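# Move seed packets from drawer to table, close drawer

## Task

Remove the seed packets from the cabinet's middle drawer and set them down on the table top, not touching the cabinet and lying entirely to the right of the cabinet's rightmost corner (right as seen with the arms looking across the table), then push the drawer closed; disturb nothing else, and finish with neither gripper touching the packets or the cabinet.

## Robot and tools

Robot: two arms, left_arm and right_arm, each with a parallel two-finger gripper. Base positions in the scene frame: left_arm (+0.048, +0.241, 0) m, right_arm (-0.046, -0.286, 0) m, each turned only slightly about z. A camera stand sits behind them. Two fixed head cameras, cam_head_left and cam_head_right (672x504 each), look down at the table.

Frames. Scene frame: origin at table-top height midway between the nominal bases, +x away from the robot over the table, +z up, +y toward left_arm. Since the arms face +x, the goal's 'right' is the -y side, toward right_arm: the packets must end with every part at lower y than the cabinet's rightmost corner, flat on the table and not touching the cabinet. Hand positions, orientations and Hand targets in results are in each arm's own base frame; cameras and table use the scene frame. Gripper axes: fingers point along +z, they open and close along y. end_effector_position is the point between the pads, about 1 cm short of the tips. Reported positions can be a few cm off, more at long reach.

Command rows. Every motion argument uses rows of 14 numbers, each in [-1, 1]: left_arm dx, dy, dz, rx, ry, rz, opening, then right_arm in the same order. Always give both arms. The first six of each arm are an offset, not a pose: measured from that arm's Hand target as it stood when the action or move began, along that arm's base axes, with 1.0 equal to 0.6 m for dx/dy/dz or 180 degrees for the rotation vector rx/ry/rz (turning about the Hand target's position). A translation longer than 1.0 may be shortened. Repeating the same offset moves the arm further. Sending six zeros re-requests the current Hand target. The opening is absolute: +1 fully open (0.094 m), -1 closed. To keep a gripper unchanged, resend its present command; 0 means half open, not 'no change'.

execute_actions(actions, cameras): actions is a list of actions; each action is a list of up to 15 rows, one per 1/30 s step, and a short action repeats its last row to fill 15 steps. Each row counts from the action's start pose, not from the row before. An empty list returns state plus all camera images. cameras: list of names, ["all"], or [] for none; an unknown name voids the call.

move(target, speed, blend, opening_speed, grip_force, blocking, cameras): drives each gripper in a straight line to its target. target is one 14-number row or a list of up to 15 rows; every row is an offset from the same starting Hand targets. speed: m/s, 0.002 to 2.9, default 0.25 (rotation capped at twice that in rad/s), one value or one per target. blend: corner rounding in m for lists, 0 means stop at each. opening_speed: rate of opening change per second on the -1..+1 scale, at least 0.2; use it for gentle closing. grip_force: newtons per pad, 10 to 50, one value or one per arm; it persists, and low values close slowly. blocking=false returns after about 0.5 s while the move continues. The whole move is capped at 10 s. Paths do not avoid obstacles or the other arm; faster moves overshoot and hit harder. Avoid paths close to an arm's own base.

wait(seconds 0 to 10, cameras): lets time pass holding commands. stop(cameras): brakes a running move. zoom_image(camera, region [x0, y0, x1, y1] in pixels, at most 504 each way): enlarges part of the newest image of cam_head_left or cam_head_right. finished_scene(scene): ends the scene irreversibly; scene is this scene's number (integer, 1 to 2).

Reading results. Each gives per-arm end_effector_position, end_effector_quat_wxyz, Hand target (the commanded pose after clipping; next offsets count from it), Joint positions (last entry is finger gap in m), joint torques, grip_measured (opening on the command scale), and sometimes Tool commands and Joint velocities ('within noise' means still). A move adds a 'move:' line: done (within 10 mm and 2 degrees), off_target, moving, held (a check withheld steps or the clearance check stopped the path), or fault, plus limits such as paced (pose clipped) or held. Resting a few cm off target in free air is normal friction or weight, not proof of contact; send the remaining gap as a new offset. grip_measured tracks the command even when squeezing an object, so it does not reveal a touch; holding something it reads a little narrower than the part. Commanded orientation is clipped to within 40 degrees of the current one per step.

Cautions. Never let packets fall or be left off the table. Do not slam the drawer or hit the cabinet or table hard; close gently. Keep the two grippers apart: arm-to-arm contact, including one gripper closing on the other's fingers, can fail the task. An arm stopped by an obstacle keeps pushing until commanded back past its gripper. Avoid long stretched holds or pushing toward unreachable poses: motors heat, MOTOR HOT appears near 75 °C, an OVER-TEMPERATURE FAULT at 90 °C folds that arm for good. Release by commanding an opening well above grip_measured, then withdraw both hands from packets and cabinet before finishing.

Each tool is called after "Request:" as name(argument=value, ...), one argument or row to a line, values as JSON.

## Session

Request:
execute_actions(
  actions=[],
)

Request:
zoom_image(
  camera="cam_head_right",
  region=[200, 150, 500, 400],
)

Request:
zoom_image(
  camera="cam_head_left",
  region=[150, 130, 450, 380],
)

Scene clock: 0.00 s.
left_arm: end_effector_position=(+0.1778, -0.1737, +0.2275) grip_measured=+1.000 end_effector_quat_wxyz=(+0.611, -0.018, +0.755, -0.237) | right_arm: end_effector_position=(+0.2165, +0.1088, +0.2526) grip_measured=+1.000 end_effector_quat_wxyz=(+0.636, +0.025, +0.758, +0.144)
Joint positions: left_arm=[-1.493 0.554 0.386 -0.164 -1.126 -0.696 0.094] | right_arm=[1.057 0.397 0.458 -0.291 0.855 0.43 0.094]
Joint velocities: within noise
Joint torques (N m): no reading
Heat: left arm: 32 °C; right arm: 32 °C.
Hand target: left_arm +0.1783, -0.1726, +0.2333; +0.613, -0.024, +0.752, -0.241 | right_arm +0.2160, +0.1073, +0.2557; +0.638, +0.027, +0.756, +0.145
Tool commands: left_gripper/opening=+1.0 right_gripper/opening=+1.0

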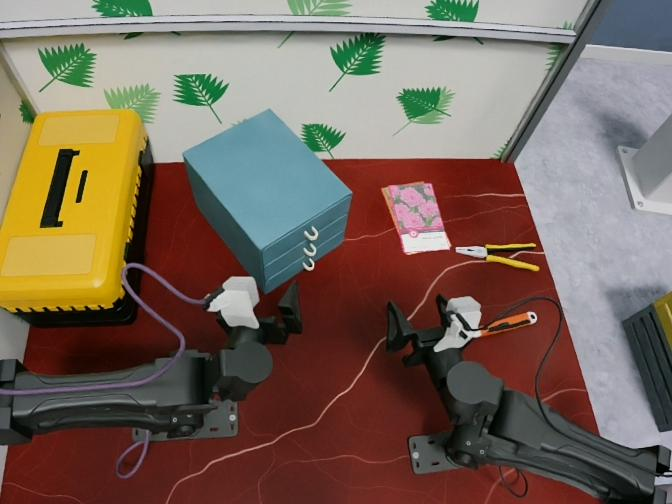

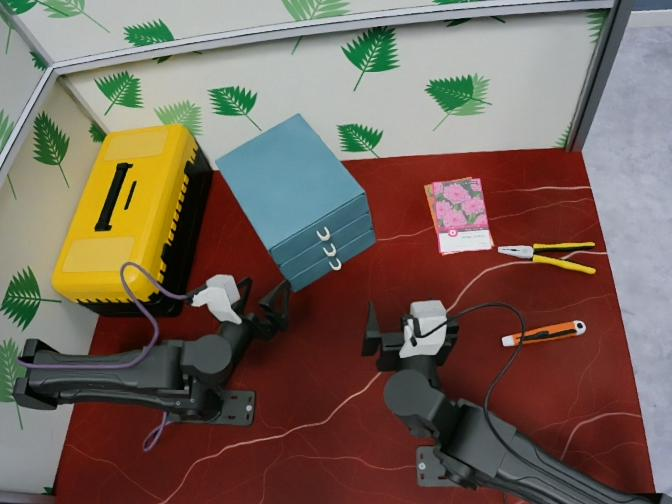

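Scaled by 1.680 from the camera's 672x504 image, which has a finer 960x720 frame.

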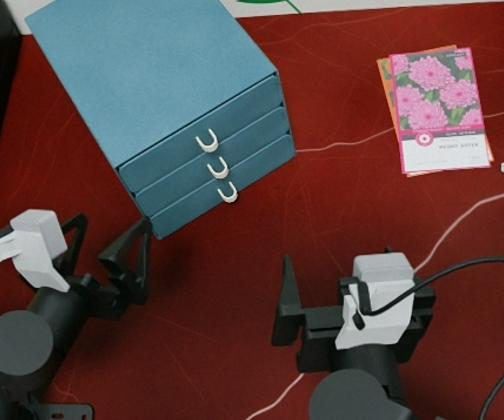

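Scaled by 1.680 from the camera's 672x504 image, which has a finer 960x720 frame.

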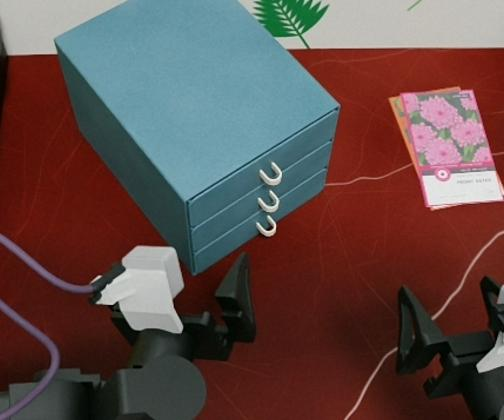

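Request:
move(
  target=[0,0.12,0.05,0,0,0,0.5,0.2203,0.1973,-0.2595,-0.0897,0.0028,0.1505,0.0],
  speed=0.25,
  grip_force=[50, 50],
  cameras=["all"],
)

Request:
zoom_image(
  camera="cam_head_right",
  region=[240, 160, 440, 360],
)

Request:
zoom_image(
  camera="cam_head_left",
  region=[240, 160, 440, 360],
)

Scene clock: 11.43 s.
left_arm: end_effector_position=(+0.1791, -0.1056, +0.2542) grip_measured=+0.502 end_effector_quat_wxyz=(+0.611, -0.022, +0.755, -0.237) | right_arm: end_effector_position=(+0.3426, +0.2240, +0.0961) grip_measured=+0.002 end_effector_quat_wxyz=(+0.575, -0.236, +0.762, +0.182)
Joint positions: left_arm=[-1.358 0.201 0.488 -0.553 -1.001 -0.625 0.071] | right_arm=[0.554 1.647 0.369 1.001 -0.051 -0.008 0.047]
Joint torques (N m): left_arm=[0.38 1.91 7.5 1.49 -0.15 0.13] | right_arm=[-0.68 -4.72 5.81 1.98 -0.16 -0.11]
Heat: left arm: 34 °C; right arm: 35 °C.
Hand target: left_arm +0.1783, -0.1005, +0.2633; +0.613, -0.025, +0.752, -0.241 | right_arm +0.3482, +0.2258, +0.1001; +0.581, -0.238, +0.757, +0.183
Off the commanded pose: left_arm 0.010 m, 1 deg | right_arm 0.007 m, 1 deg.
move: done

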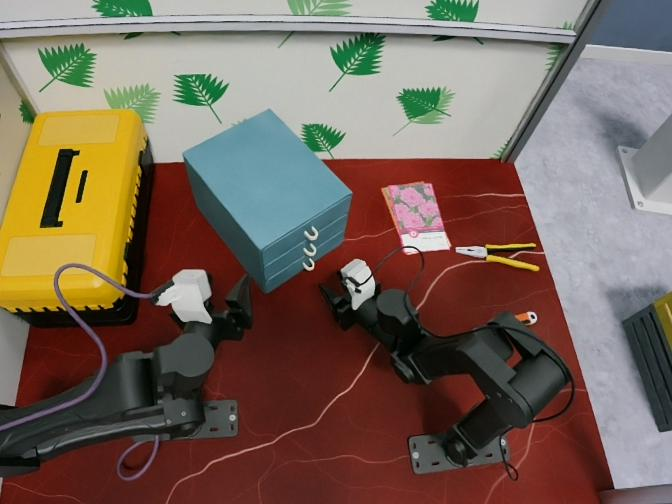

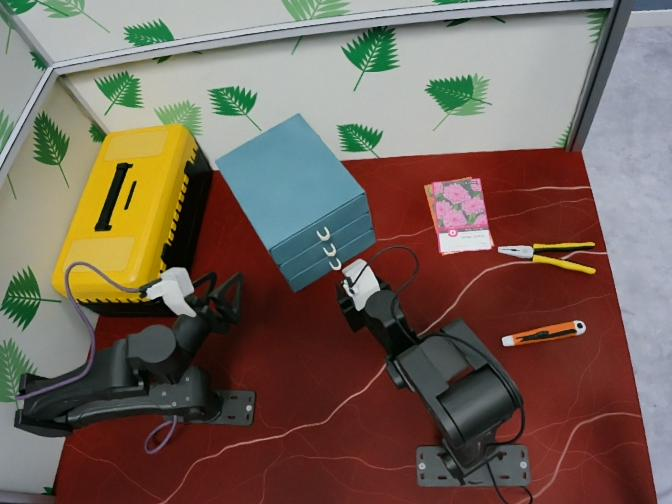

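Scaled by 2.520 from the camera's 672x504 image, which has a finer 960x720 frame.

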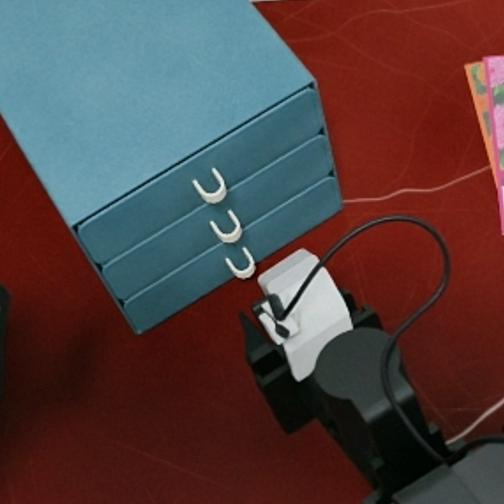

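Scaled by 2.520 from the camera's 672x504 image, which has a finer 960x720 frame.

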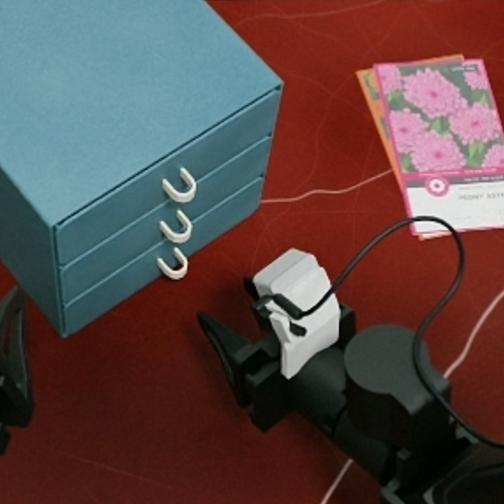

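Request:
move(
  target=[
    [0,0,0,0,0,0,0.5,0.1,0.0683,0.0067,0,0,0,0.0],
    [0,0,0,0,0,0,0.5,0.1,0.0683,0.0067,0,0,0,-0.85],
  ],
  speed=0.12,
  opening_speed=0.8,
  cameras=["all"],
)

Request:
zoom_image(
  camera="cam_head_right",
  region=[240, 160, 440, 360],
)

Scene clock: 22.43 s.
left_arm: end_effector_position=(+0.1791, -0.1056, +0.2541) grip_measured=+0.502 end_effector_quat_wxyz=(+0.611, -0.022, +0.755, -0.237) | right_arm: end_effector_position=(+0.4050, +0.2624, +0.1062) grip_measured=-0.662 end_effector_quat_wxyz=(+0.583, -0.234, +0.756, +0.184)
Joint positions: left_arm=[-1.358 0.201 0.488 -0.554 -1.001 -0.625 0.071] | right_arm=[0.554 1.843 0.665 0.923 -0.051 -0.008 0.016]
Joint torques (N m): left_arm=[0.36 1.92 7.51 1.5 -0.14 0.12] | right_arm=[0.32 -6.43 6.5 1.79 -0.05 -0.07]
Heat: left arm: 35 °C; right arm: 36 °C.
Hand target: left_arm +0.1783, -0.1005, +0.2633; +0.613, -0.025, +0.752, -0.241 | right_arm +0.4082, +0.2668, +0.1039; +0.580, -0.239, +0.757, +0.183
Off the commanded pose: left_arm 0.011 m, 1 deg | right_arm 0.006 m, 1 deg.
move: off_target (left_arm)

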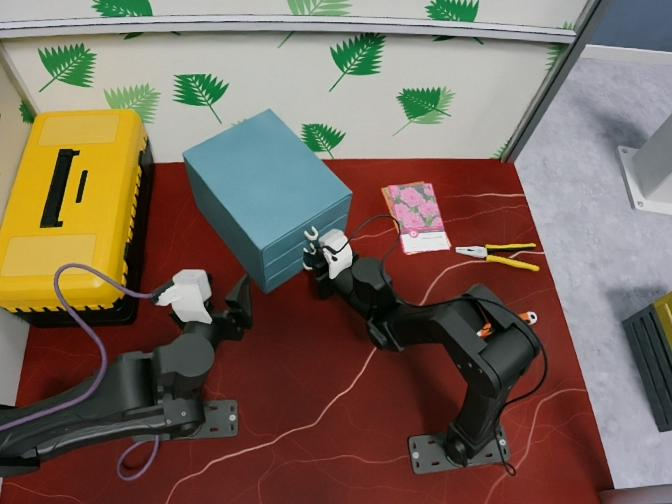

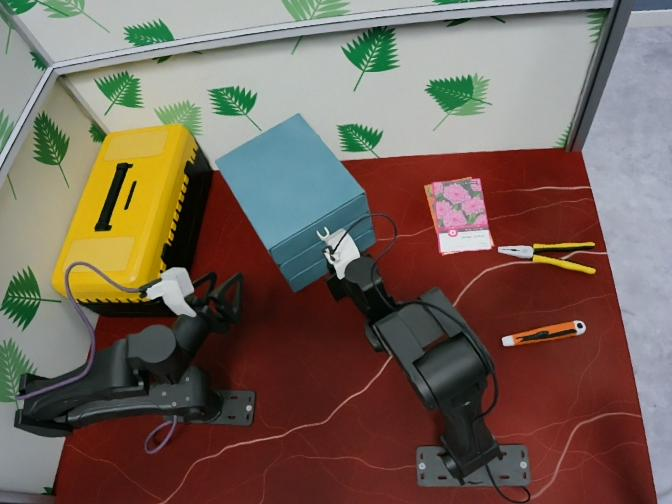

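Scaled by 2.520 from the camera's 672x504 image, which has a finer 960x720 frame.

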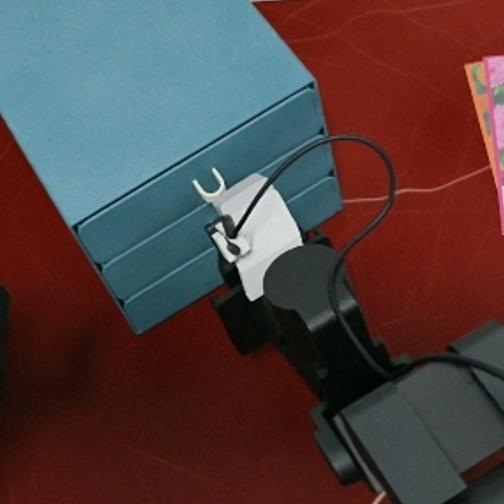

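Request:
move(
  target=[0,0,0,0,0,0,0.5,-0.2875,-0.1997,0,0,0,0,-0.85],
  speed=0.1,
  cameras=["all"],
)

Request:
zoom_image(
  camera="cam_head_right",
  region=[240, 160, 440, 360],
)

Request:
zoom_image(
  camera="cam_head_left",
  region=[210, 180, 410, 380],
)

Scene clock: 31.97 s.
left_arm: end_effector_position=(+0.1791, -0.1056, +0.2541) grip_measured=+0.502 end_effector_quat_wxyz=(+0.611, -0.022, +0.755, -0.237) | right_arm: end_effector_position=(+0.2351, +0.1483, +0.0996) grip_measured=-0.666 end_effector_quat_wxyz=(+0.559, -0.241, +0.773, +0.180)
Joint positions: left_arm=[-1.358 0.201 0.488 -0.554 -1.001 -0.625 0.071] | right_arm=[0.471 0.639 -0.002 0.323 -0.136 -0.035 0.016]
Joint torques (N m): left_arm=[0.36 1.92 7.5 1.5 -0.14 0.12] | right_arm=[-0.9 -1.26 5.76 2.1 -0.13 -0.08]
Heat: left arm: 36 °C; right arm: 36 °C.
Hand target: left_arm +0.1783, -0.1005, +0.2633; +0.613, -0.025, +0.752, -0.241 | right_arm +0.2356, +0.1470, +0.1039; +0.580, -0.238, +0.757, +0.183
Off the commanded pose: left_arm 0.011 m, 1 deg | right_arm 0.005 m, 3 deg.
joint sent to its limit (right arm) — joint 3 (elbow), lower limit, where the elbow is as bent as it goes. The joint targets still meet the commanded pose.
move: off_target (left_arm, right_arm)

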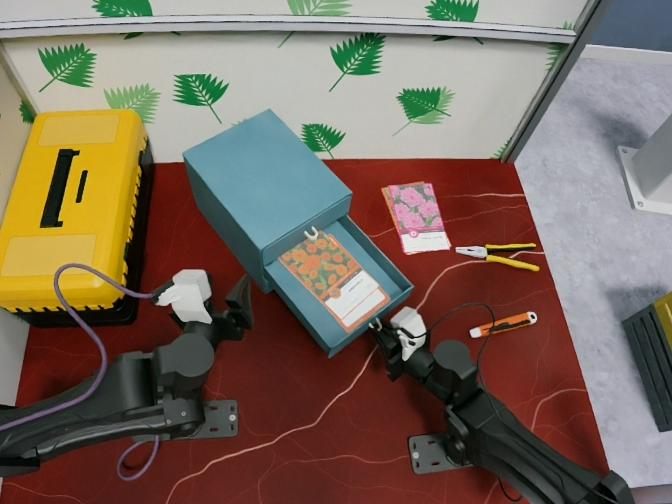

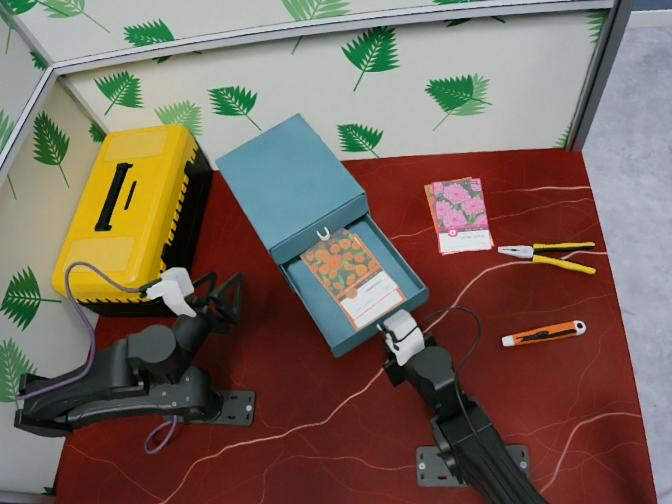

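Scaled by 2.520 from the camera's 672x504 image, which has a finer 960x720 frame.

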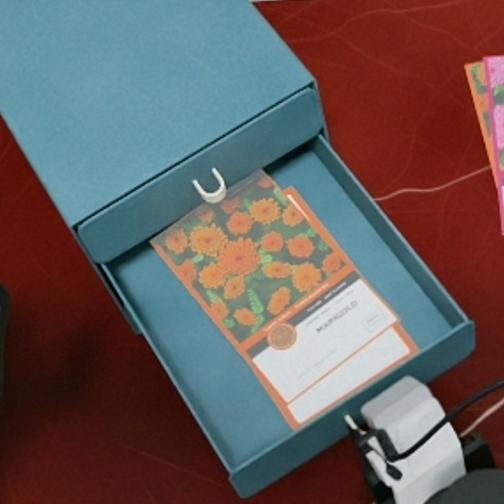

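Scaled by 2.520 from the camera's 672x504 image, which has a finer 960x720 frame.

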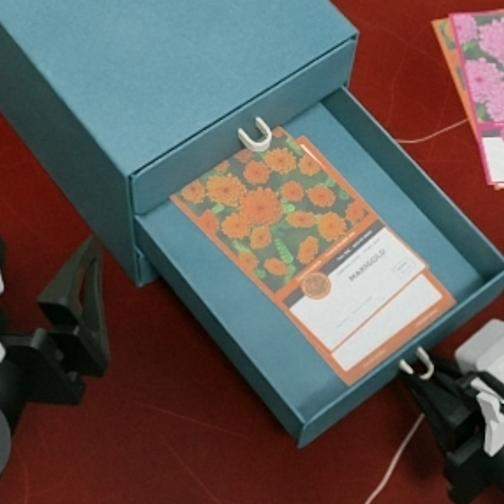

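Request:
move(
  target=[
    [0,0,0,0,0,0,0.5,0,0,0,0,0,0,0.0],
    [0,0.06,0,0,0,0,0.5,0,0,0.233,0,0,0,0.0],
    [0,0.06,0,0,0,0,0.5,0.0842,0.1262,0.16,-0.2108,0.2583,-0.0153,0.5957],
  ],
  speed=0.22,
  blend=[0,0.02,0],
  cameras=["all"],
)

Request:
zoom_image(
  camera="cam_head_right",
  region=[240, 160, 440, 360],
)

Request:
zoom_image(
  camera="cam_head_left",
  region=[210, 180, 410, 380],
)

Scene clock: 49.40 s.
left_arm: end_effector_position=(+0.1824, -0.0676, +0.2507) grip_measured=+0.502 end_effector_quat_wxyz=(+0.601, -0.026, +0.763, -0.236) | right_arm: end_effector_position=(+0.2842, +0.2203, +0.1962) grip_measured=+0.594 end_effector_quat_wxyz=(+0.134, -0.303, +0.943, +0.002)
Joint positions: left_arm=[-0.568 0.037 0.507 -0.641 -0.224 -0.447 0.071] | right_arm=[0.706 1.692 1.681 -1.31 0.099 0.072 0.075]
Joint torques (N m): left_arm=[0.53 2.18 6.94 2.01 0.02 0.13] | right_arm=[0.47 -6.5 7.64 0.62 0.12 0.04]
Heat: left arm: 36 °C; right arm: 37 °C.
Hand target: left_arm +0.1783, -0.0646, +0.2632; +0.613, -0.025, +0.752, -0.241 | right_arm +0.2862, +0.2227, +0.2001; +0.138, -0.302, +0.943, -0.002
Off the commanded pose: left_arm 0.014 m, 2 deg | right_arm 0.005 m, 1 deg.
move: off_target (left_arm)

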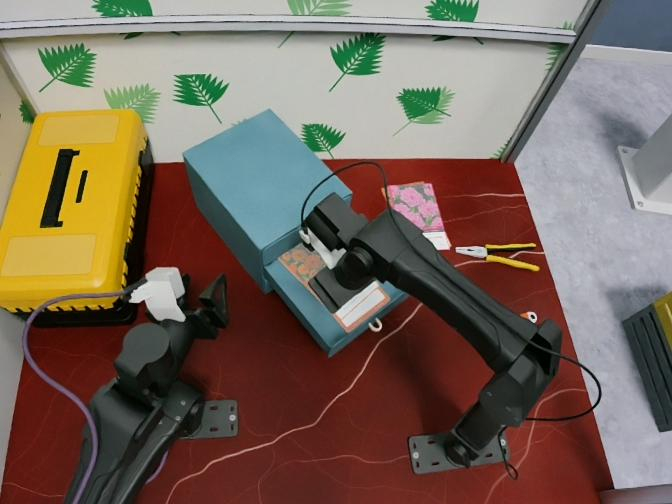

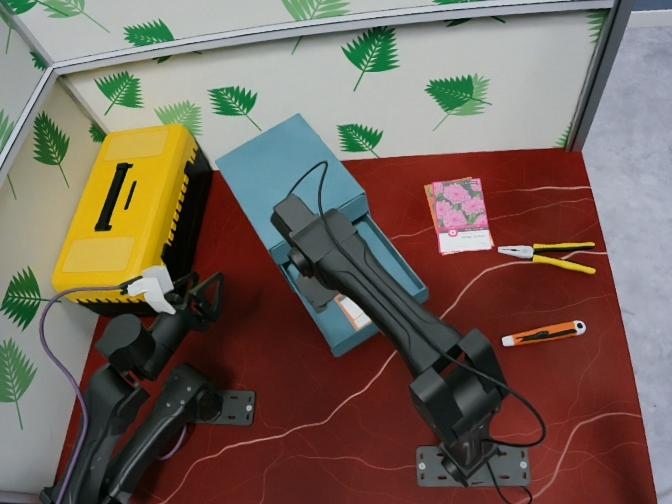

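Scaled by 2.520 from the camera's 672x504 image, which has a finer 960x720 frame.

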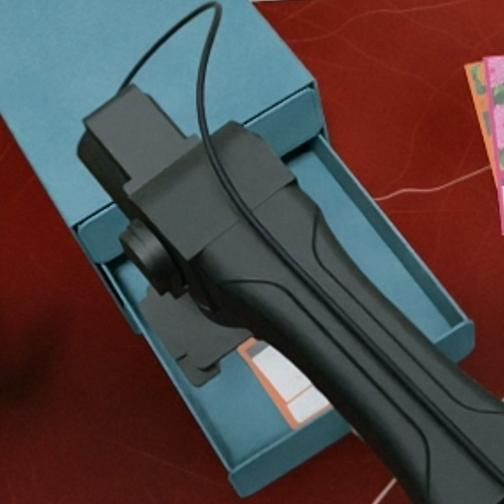

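Scaled by 2.520 from the camera's 672x504 image, which has a finer 960x720 frame.

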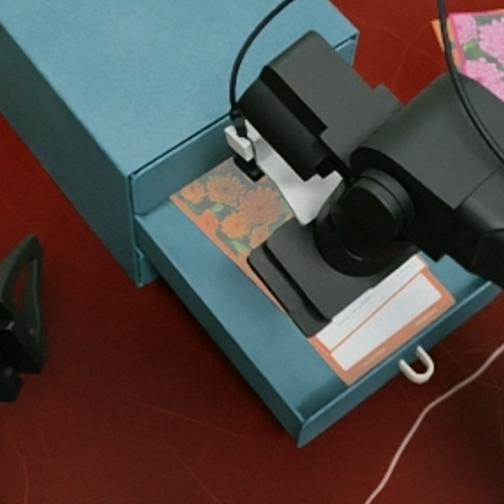

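Request:
move(
  target=[
    [0,0,0,0,0,0,0.5,0,0,-0.117,0,0,0,0.5957],
    [0,0,0,0,0,0,0.5,0,0,-0.185,0,0,0,0.5957],
  ],
  speed=[0.15,0.07],
  blend=[0.01,0],
  cameras=["all"],
)

Request:
zoom_image(
  camera="cam_head_right",
  region=[240, 160, 440, 360],
)

Request:
zoom_image(
  camera="cam_head_left",
  region=[210, 180, 410, 380],
)

Scene clock: 58.30 s.
left_arm: end_effector_position=(+0.1824, -0.0676, +0.2507) grip_measured=+0.502 end_effector_quat_wxyz=(+0.601, -0.026, +0.763, -0.236) | right_arm: end_effector_position=(+0.2921, +0.2253, +0.0981) grip_measured=+0.594 end_effector_quat_wxyz=(+0.149, -0.301, +0.942, +0.004)
Joint positions: left_arm=[-0.568 0.037 0.507 -0.641 -0.224 -0.446 0.071] | right_arm=[0.706 1.689 1.278 -0.88 0.106 0.073 0.075]
Joint torques (N m): left_arm=[0.54 2.18 6.93 2.01 0.02 0.13] | right_arm=[0.55 -7.16 3.92 0.81 0.04 0.05]
Heat: left arm: 36 °C; right arm: 38 °C.
Hand target: left_arm +0.1783, -0.0645, +0.2632; +0.613, -0.024, +0.752, -0.241 | right_arm +0.2862, +0.2226, +0.0890; +0.138, -0.302, +0.943, -0.002
Off the commanded pose: left_arm 0.013 m, 2 deg | right_arm 0.011 m, 1 deg.
move: off_target (left_arm, right_arm)

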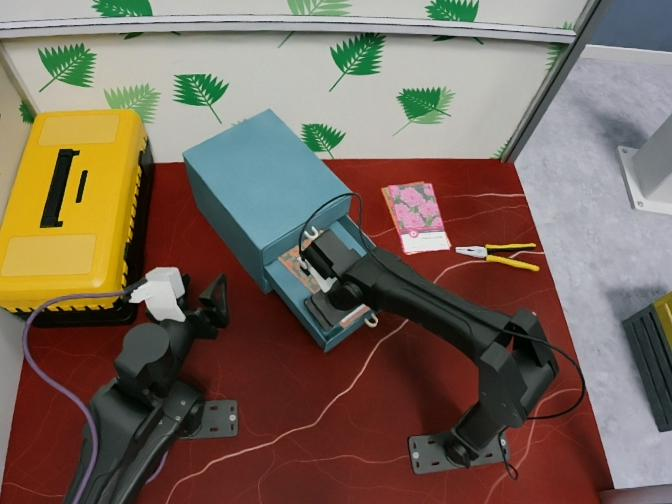

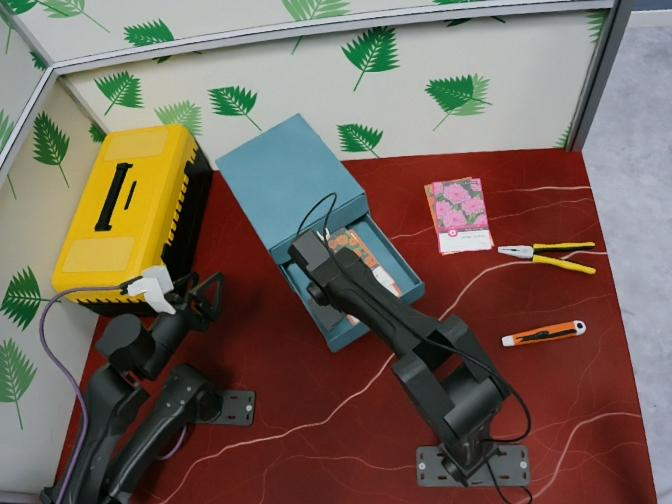

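Scaled by 2.520 from the camera's 672x504 image, which has a finer 960x720 frame.

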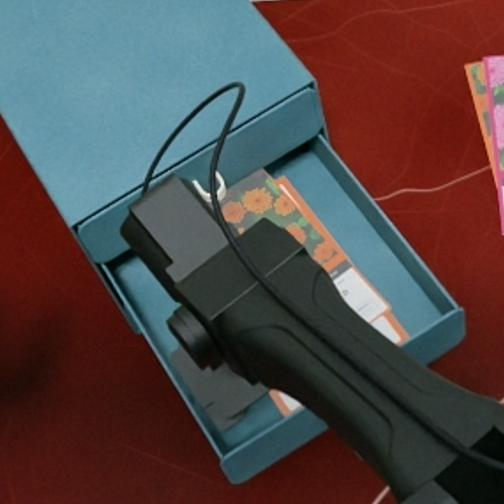

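Scaled by 2.520 from the camera's 672x504 image, which has a finer 960x720 frame.

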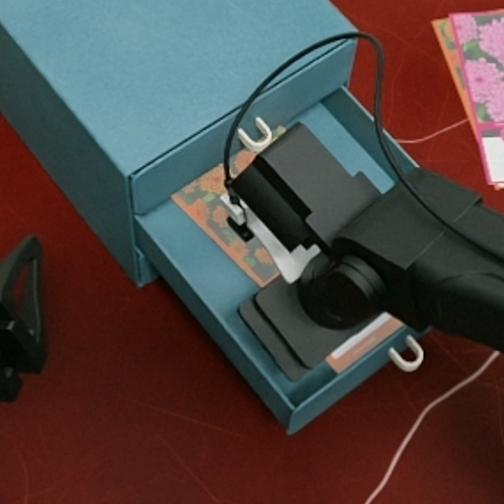

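Request:
move(
  target=[
    [0,0,0,0,0,0,0.5,0.0571,-0.0822,0.005,0,0,0,0.5957],
  ],
  speed=0.07,
  cameras=["all"],
)

Request:
zoom_image(
  camera="cam_head_right",
  region=[240, 160, 440, 360],
)

Request:
zoom_image(
  camera="cam_head_left",
  region=[210, 180, 410, 380],
)

Scene clock: 67.37 s.
left_arm: end_effector_position=(+0.1824, -0.0676, +0.2507) grip_measured=+0.502 end_effector_quat_wxyz=(+0.601, -0.026, +0.763, -0.236) | right_arm: end_effector_position=(+0.3244, +0.1858, +0.0975) grip_measured=+0.594 end_effector_quat_wxyz=(+0.151, -0.301, +0.941, +0.015)
Joint positions: left_arm=[-0.568 0.037 0.507 -0.641 -0.224 -0.446 0.071] | right_arm=[0.536 1.689 1.273 -0.853 0.038 -0.09 0.075]
Joint torques (N m): left_arm=[0.53 2.17 6.94 2.01 0.02 0.13] | right_arm=[-1.02 -7.75 4.48 0.64 0.21 -0.15]
Heat: left arm: 37 °C; right arm: 36 °C.
Hand target: left_arm +0.1783, -0.0645, +0.2632; +0.613, -0.024, +0.752, -0.241 | right_arm +0.3204, +0.1733, +0.0920; +0.138, -0.302, +0.943, -0.002
Off the commanded pose: left_arm 0.013 m, 2 deg | right_arm 0.014 m, 2 deg.
move: off_target (left_arm, right_arm)

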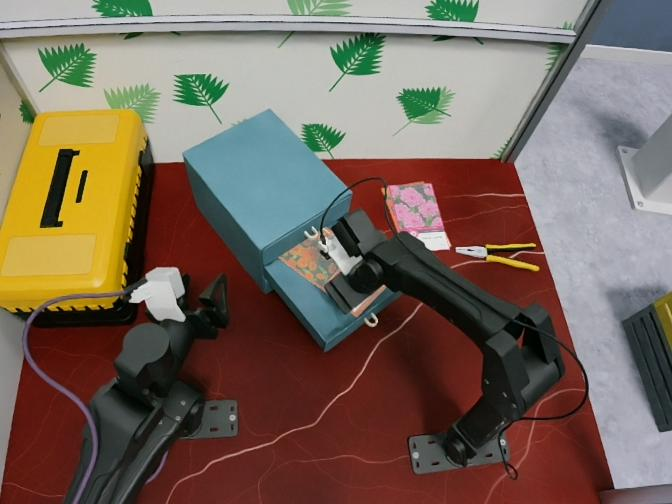

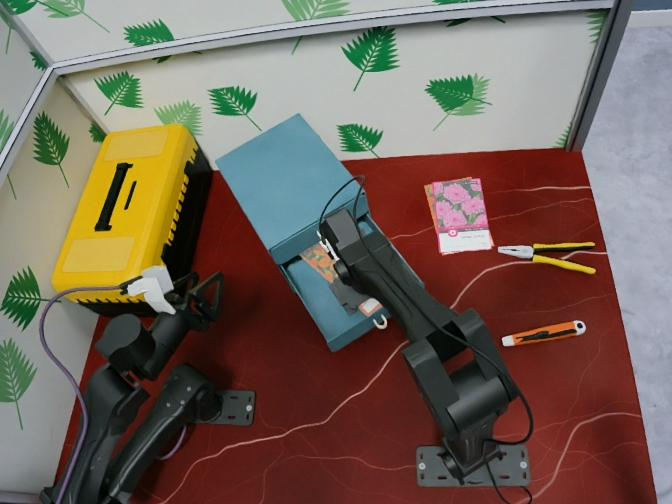

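Scaled by 2.520 from the camera's 672x504 image, which has a finer 960x720 frame.

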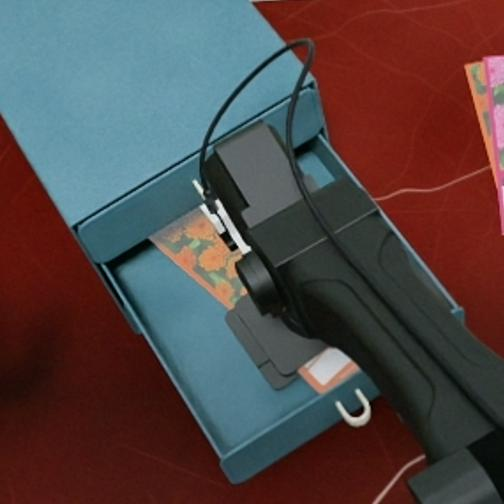

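Scaled by 2.520 from the camera's 672x504 image, which has a finer 960x720 frame.

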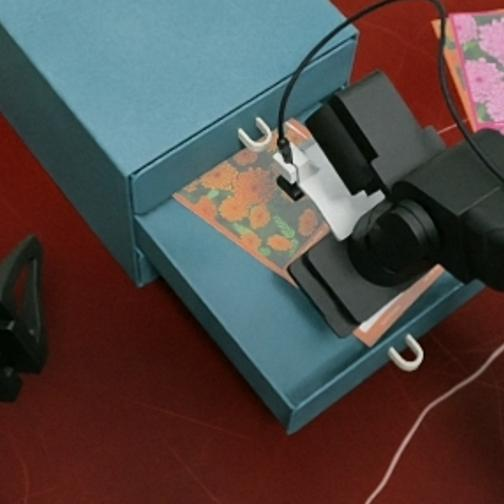

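Request:
move(
  target=[
    [0,0,0,0,0,0,0.5,0.0285,-0.041,0.0,0,0,0,0.5957],
    [0,0,0,0,0,0,0.5,0.0285,-0.041,0.002,0,0,0,0.2],
    [0,0,0,0,0,0,0.5,0.0285,-0.041,0.006,0,0,0,-0.4],
  ],
  speed=0.06,
  opening_speed=0.6,
  cameras=["all"],
)

Request:
zoom_image(
  camera="cam_head_right",
  region=[240, 160, 440, 360],
)

Request:
zoom_image(
  camera="cam_head_left",
  region=[210, 180, 410, 380],
)

Scene clock: 80.03 s.
left_arm: end_effector_position=(+0.1824, -0.0676, +0.2507) grip_measured=+0.502 end_effector_quat_wxyz=(+0.601, -0.026, +0.763, -0.236) | right_arm: end_effector_position=(+0.3396, +0.1543, +0.0972) grip_measured=-0.397 end_effector_quat_wxyz=(+0.150, -0.303, +0.941, +0.003)
Joint positions: left_arm=[-0.568 0.037 0.507 -0.641 -0.224 -0.446 0.071] | right_arm=[0.439 1.689 1.273 -0.856 0.033 -0.189 0.028]
Joint torques (N m): left_arm=[0.55 2.17 6.91 2.01 0.02 0.12] | right_arm=[-0.81 -7.04 6.3 0.58 0.03 -0.08]
Heat: left arm: 37 °C; right arm: 35 °C.
Hand target: left_arm +0.1783, -0.0645, +0.2632; +0.613, -0.024, +0.752, -0.241 | right_arm +0.3375, +0.1487, +0.0956; +0.138, -0.302, +0.943, -0.002
Off the commanded pose: left_arm 0.013 m, 2 deg | right_arm 0.006 m, 1 deg.
move: off_target (left_arm); target 2's new opening was sent with right_arm's hand 0.011 m and 2 deg from that target

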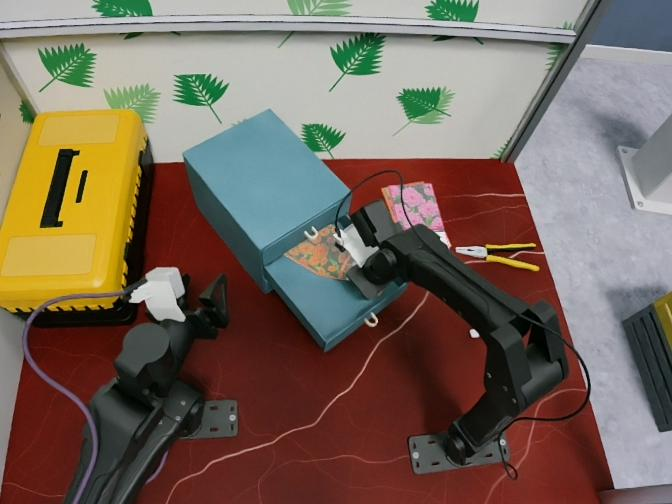

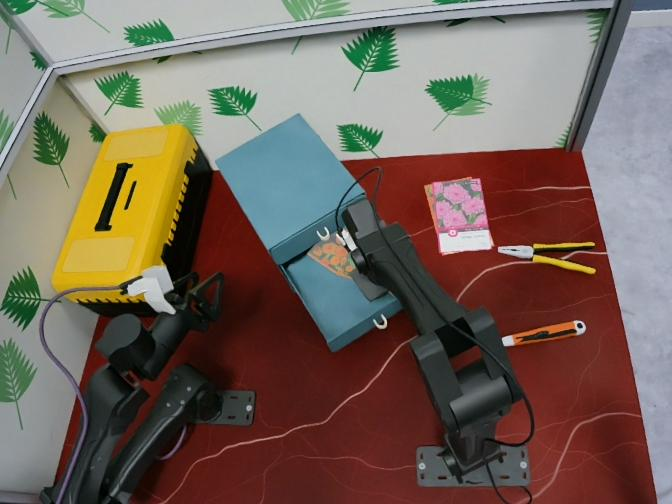

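Scaled by 2.520 from the camera's 672x504 image, which has a finer 960x720 frame.

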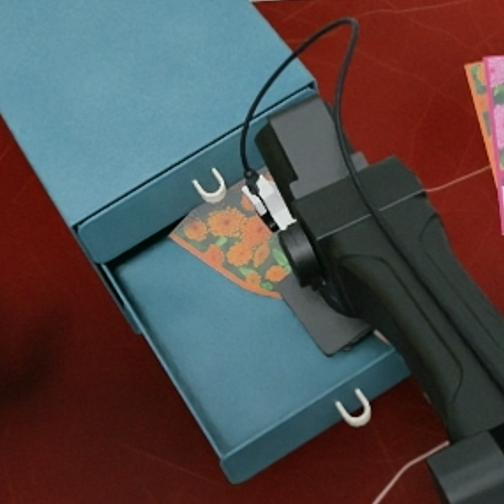

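Scaled by 2.520 from the camera's 672x504 image, which has a finer 960x720 frame.

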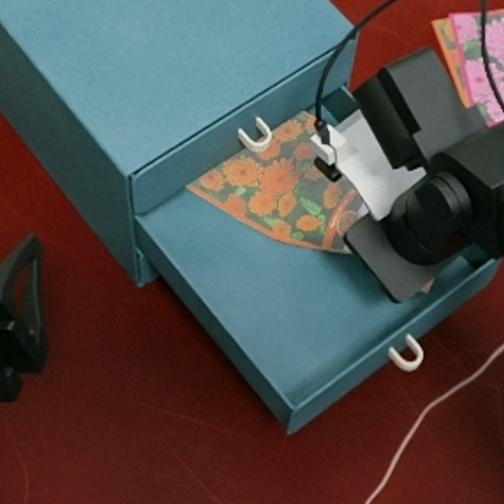

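Request:
move(
  target=[
    [0,0,0,0,0,0,0.5,0,0,0.002,0,0,0,-0.75],
    [0,0,0,0,0,0,0.5,0,0,0.003,0,0,0,-1.0],
  ],
  speed=0.06,
  opening_speed=0.4,
  cameras=["all"],
)

Request:
zoom_image(
  camera="cam_head_left",
  region=[210, 180, 410, 380],
)

Scene clock: 87.90 s.
left_arm: end_effector_position=(+0.1824, -0.0676, +0.2507) grip_measured=+0.502 end_effector_quat_wxyz=(+0.601, -0.026, +0.763, -0.236) | right_arm: end_effector_position=(+0.3428, +0.1505, +0.0989) grip_measured=-0.954 end_effector_quat_wxyz=(+0.153, -0.300, +0.942, -0.005)
Joint positions: left_arm=[-0.568 0.037 0.507 -0.641 -0.224 -0.446 0.071] | right_arm=[0.435 1.689 1.278 -0.856 0.049 -0.189 0.002]
Joint torques (N m): left_arm=[0.53 2.19 6.94 2 0.02 0.13] | right_arm=[-0.39 -7.19 6.43 0.52 -0.12 -0.08]
Heat: left arm: 37 °C; right arm: 36 °C.
Hand target: left_arm +0.1783, -0.0645, +0.2632; +0.613, -0.024, +0.752, -0.241 | right_arm +0.3376, +0.1487, +0.0974; +0.138, -0.302, +0.943, -0.002
Off the commanded pose: left_arm 0.013 m, 2 deg | right_arm 0.006 m, 2 deg.
move: off_target (left_arm)

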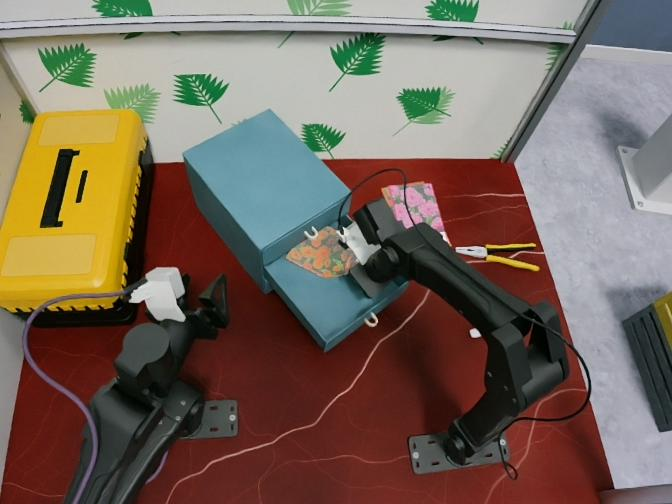

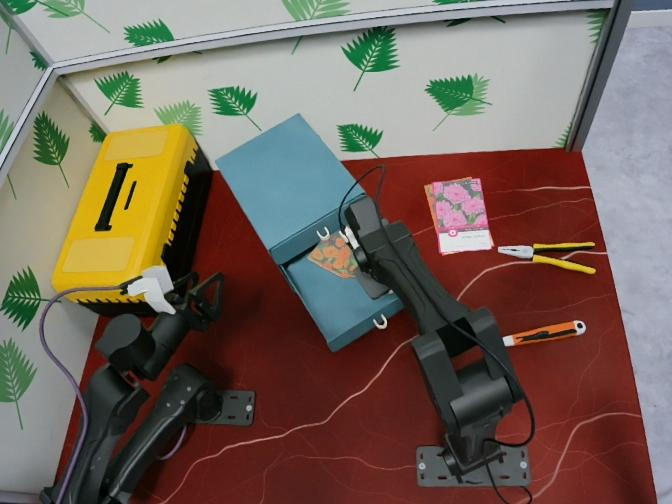

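Scaled by 2.520 from the camera's 672x504 image, which has a finer 960x720 frame.

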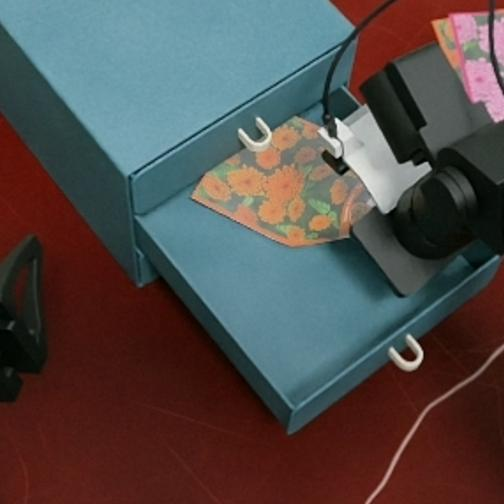

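Request:
move(
  target=[
    [0,0,0,0,0,0,0.5,-0.05,-0.0367,0.0367,0,0,0,-1.0],
    [0,0,0,0,0,0,0.5,-0.05,-0.0367,0.14,0,0,0,-1.0],
  ],
  speed=0.06,
  blend=[0.01,0],
  cameras=["all"],
)

Request:
zoom_image(
  camera="cam_head_left",
  region=[210, 180, 410, 380],
)

Request:
zoom_image(
  camera="cam_head_right",
  region=[240, 160, 440, 360],
)

Scene clock: 102.50 s.
left_arm: end_effector_position=(+0.1824, -0.0676, +0.2507) grip_measured=+0.502 end_effector_quat_wxyz=(+0.601, -0.026, +0.763, -0.236) | right_arm: end_effector_position=(+0.3054, +0.1274, +0.1702) grip_measured=-0.960 end_effector_quat_wxyz=(+0.125, -0.303, +0.945, -0.007)
Joint positions: left_arm=[-0.568 0.037 0.507 -0.641 -0.224 -0.446 0.071] | right_arm=[0.413 1.567 1.448 -1.203 0.038 -0.212 0.002]
Joint torques (N m): left_arm=[0.51 2.18 6.93 2 0.02 0.13] | right_arm=[-0.8 -7.39 7.73 0.62 -0.11 -0.07]
Heat: left arm: 37 °C; right arm: 37 °C.
Hand target: left_arm +0.1783, -0.0645, +0.2632; +0.613, -0.024, +0.752, -0.241 | right_arm +0.3076, +0.1268, +0.1815; +0.138, -0.302, +0.943, -0.002
Off the commanded pose: left_arm 0.013 m, 2 deg | right_arm 0.011 m, 2 deg.
move: off_target (left_arm, right_arm)

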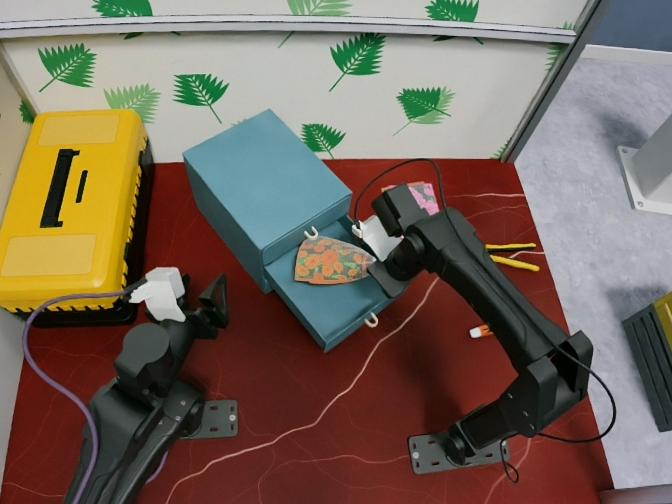

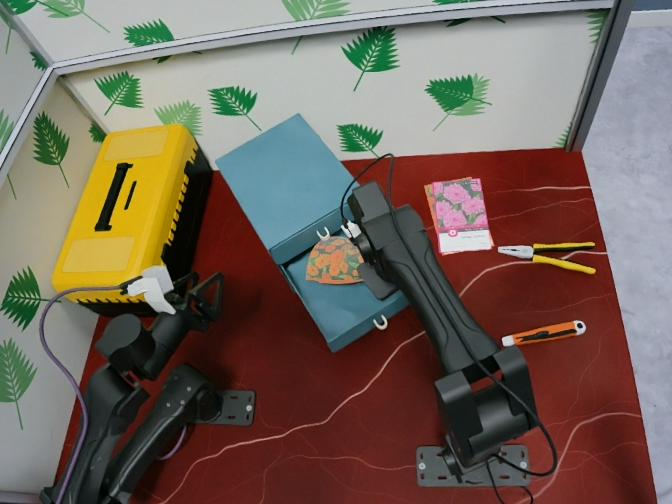

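Scaled by 2.520 from the camera's 672x504 image, which has a finer 960x720 frame.

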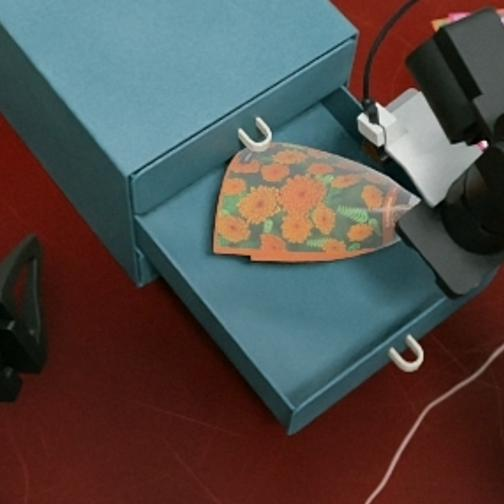

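Scaled by 2.520 from the camera's 672x504 image, which has a finer 960x720 frame.

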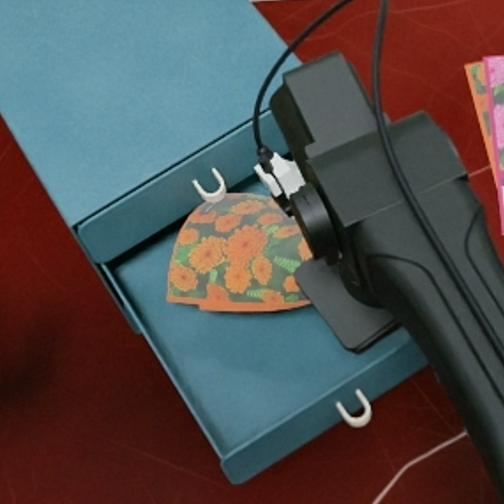

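Request:
move(
  target=[
    [0,0,0,0,0,0,0.5,-0.04,-0.0885,0.033,0,0,0,-1.0],
    [0,0,0,0,0,0,0.5,-0.079,-0.161,0.114,0,0,-0.12,-1.0],
    [0,0,0,0,0,0,0.5,-0.1127,-0.203,0.031,0,0,-0.3056,-1.0],
  ],
  speed=[0.08,0.12,0.15],
  blend=[0.015,0.02,0],
  cameras=["all"],
)

Request:
zoom_image(
  camera="cam_head_left",
  region=[340, 180, 540, 380],
)

Request:
zoom_image(
  camera="cam_head_right",
  region=[360, 180, 560, 380],
)

Scene clock: 134.10 s.
left_arm: end_effector_position=(+0.1824, -0.0676, +0.2507) grip_measured=+0.502 end_effector_quat_wxyz=(+0.601, -0.026, +0.763, -0.236) | right_arm: end_effector_position=(+0.2403, +0.0069, +0.1969) grip_measured=-0.961 end_effector_quat_wxyz=(+0.108, +0.164, +0.979, -0.062)
Joint positions: left_arm=[-0.568 0.037 0.507 -0.641 -0.224 -0.446 0.071] | right_arm=[0.165 1.319 1.346 -1.432 0.188 0.481 0.002]
Joint torques (N m): left_arm=[0.53 2.18 6.93 2.01 0.02 0.13] | right_arm=[0.24 -5.63 4.88 0.67 0.22 0.05]
Heat: left arm: 37 °C; right arm: 36 °C.
Hand target: left_arm +0.1783, -0.0645, +0.2632; +0.613, -0.024, +0.752, -0.241 | right_arm +0.2399, +0.0049, +0.2001; +0.122, +0.168, +0.976, -0.066
Off the commanded pose: left_arm 0.013 m, 2 deg | right_arm 0.004 m, 2 deg.
move: off_target (left_arm)

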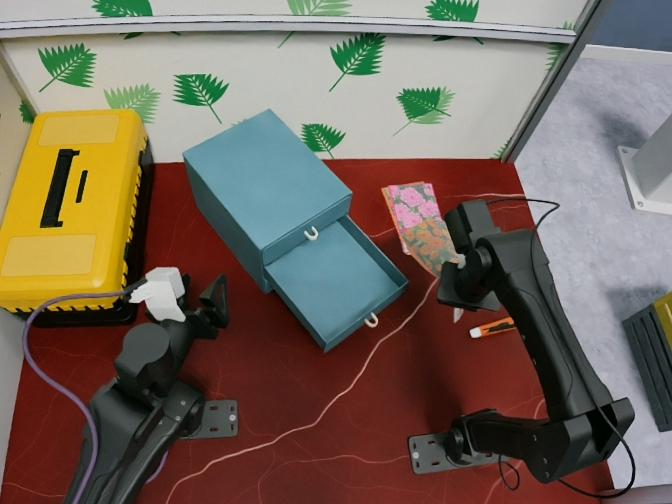

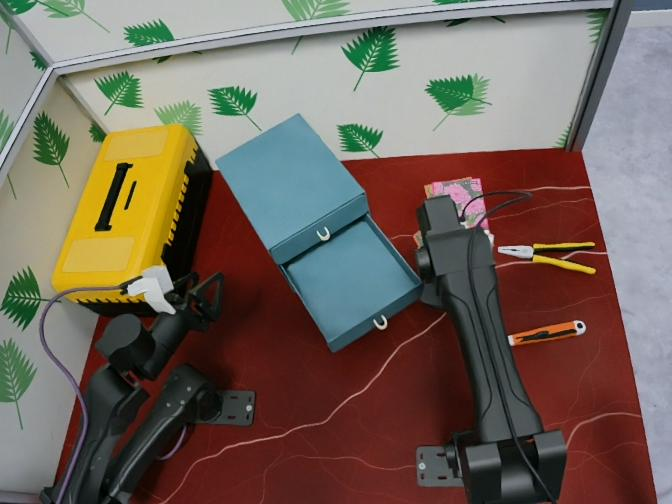

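Scaled by 2.520 from the camera's 672x504 image, which has a finer 960x720 frame.

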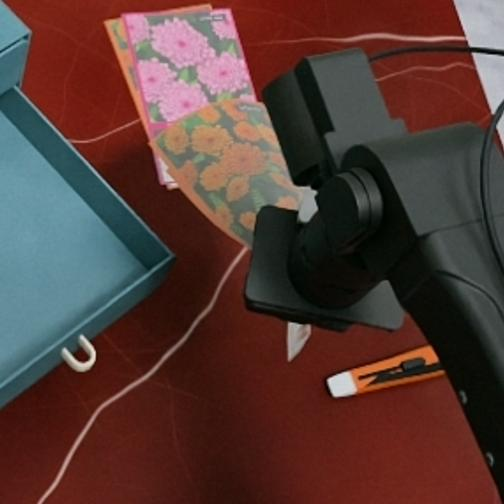

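Scaled by 2.520 from the camera's 672x504 image, which has a finer 960x720 frame.

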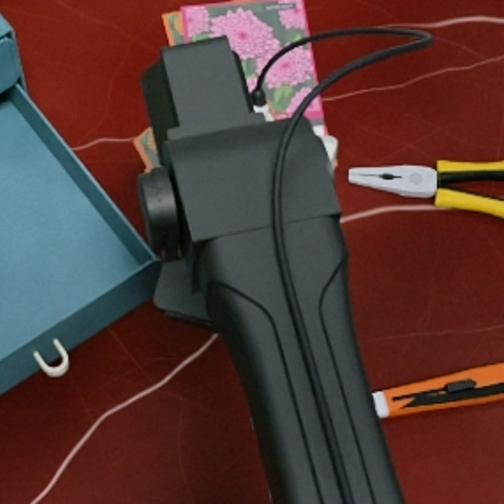

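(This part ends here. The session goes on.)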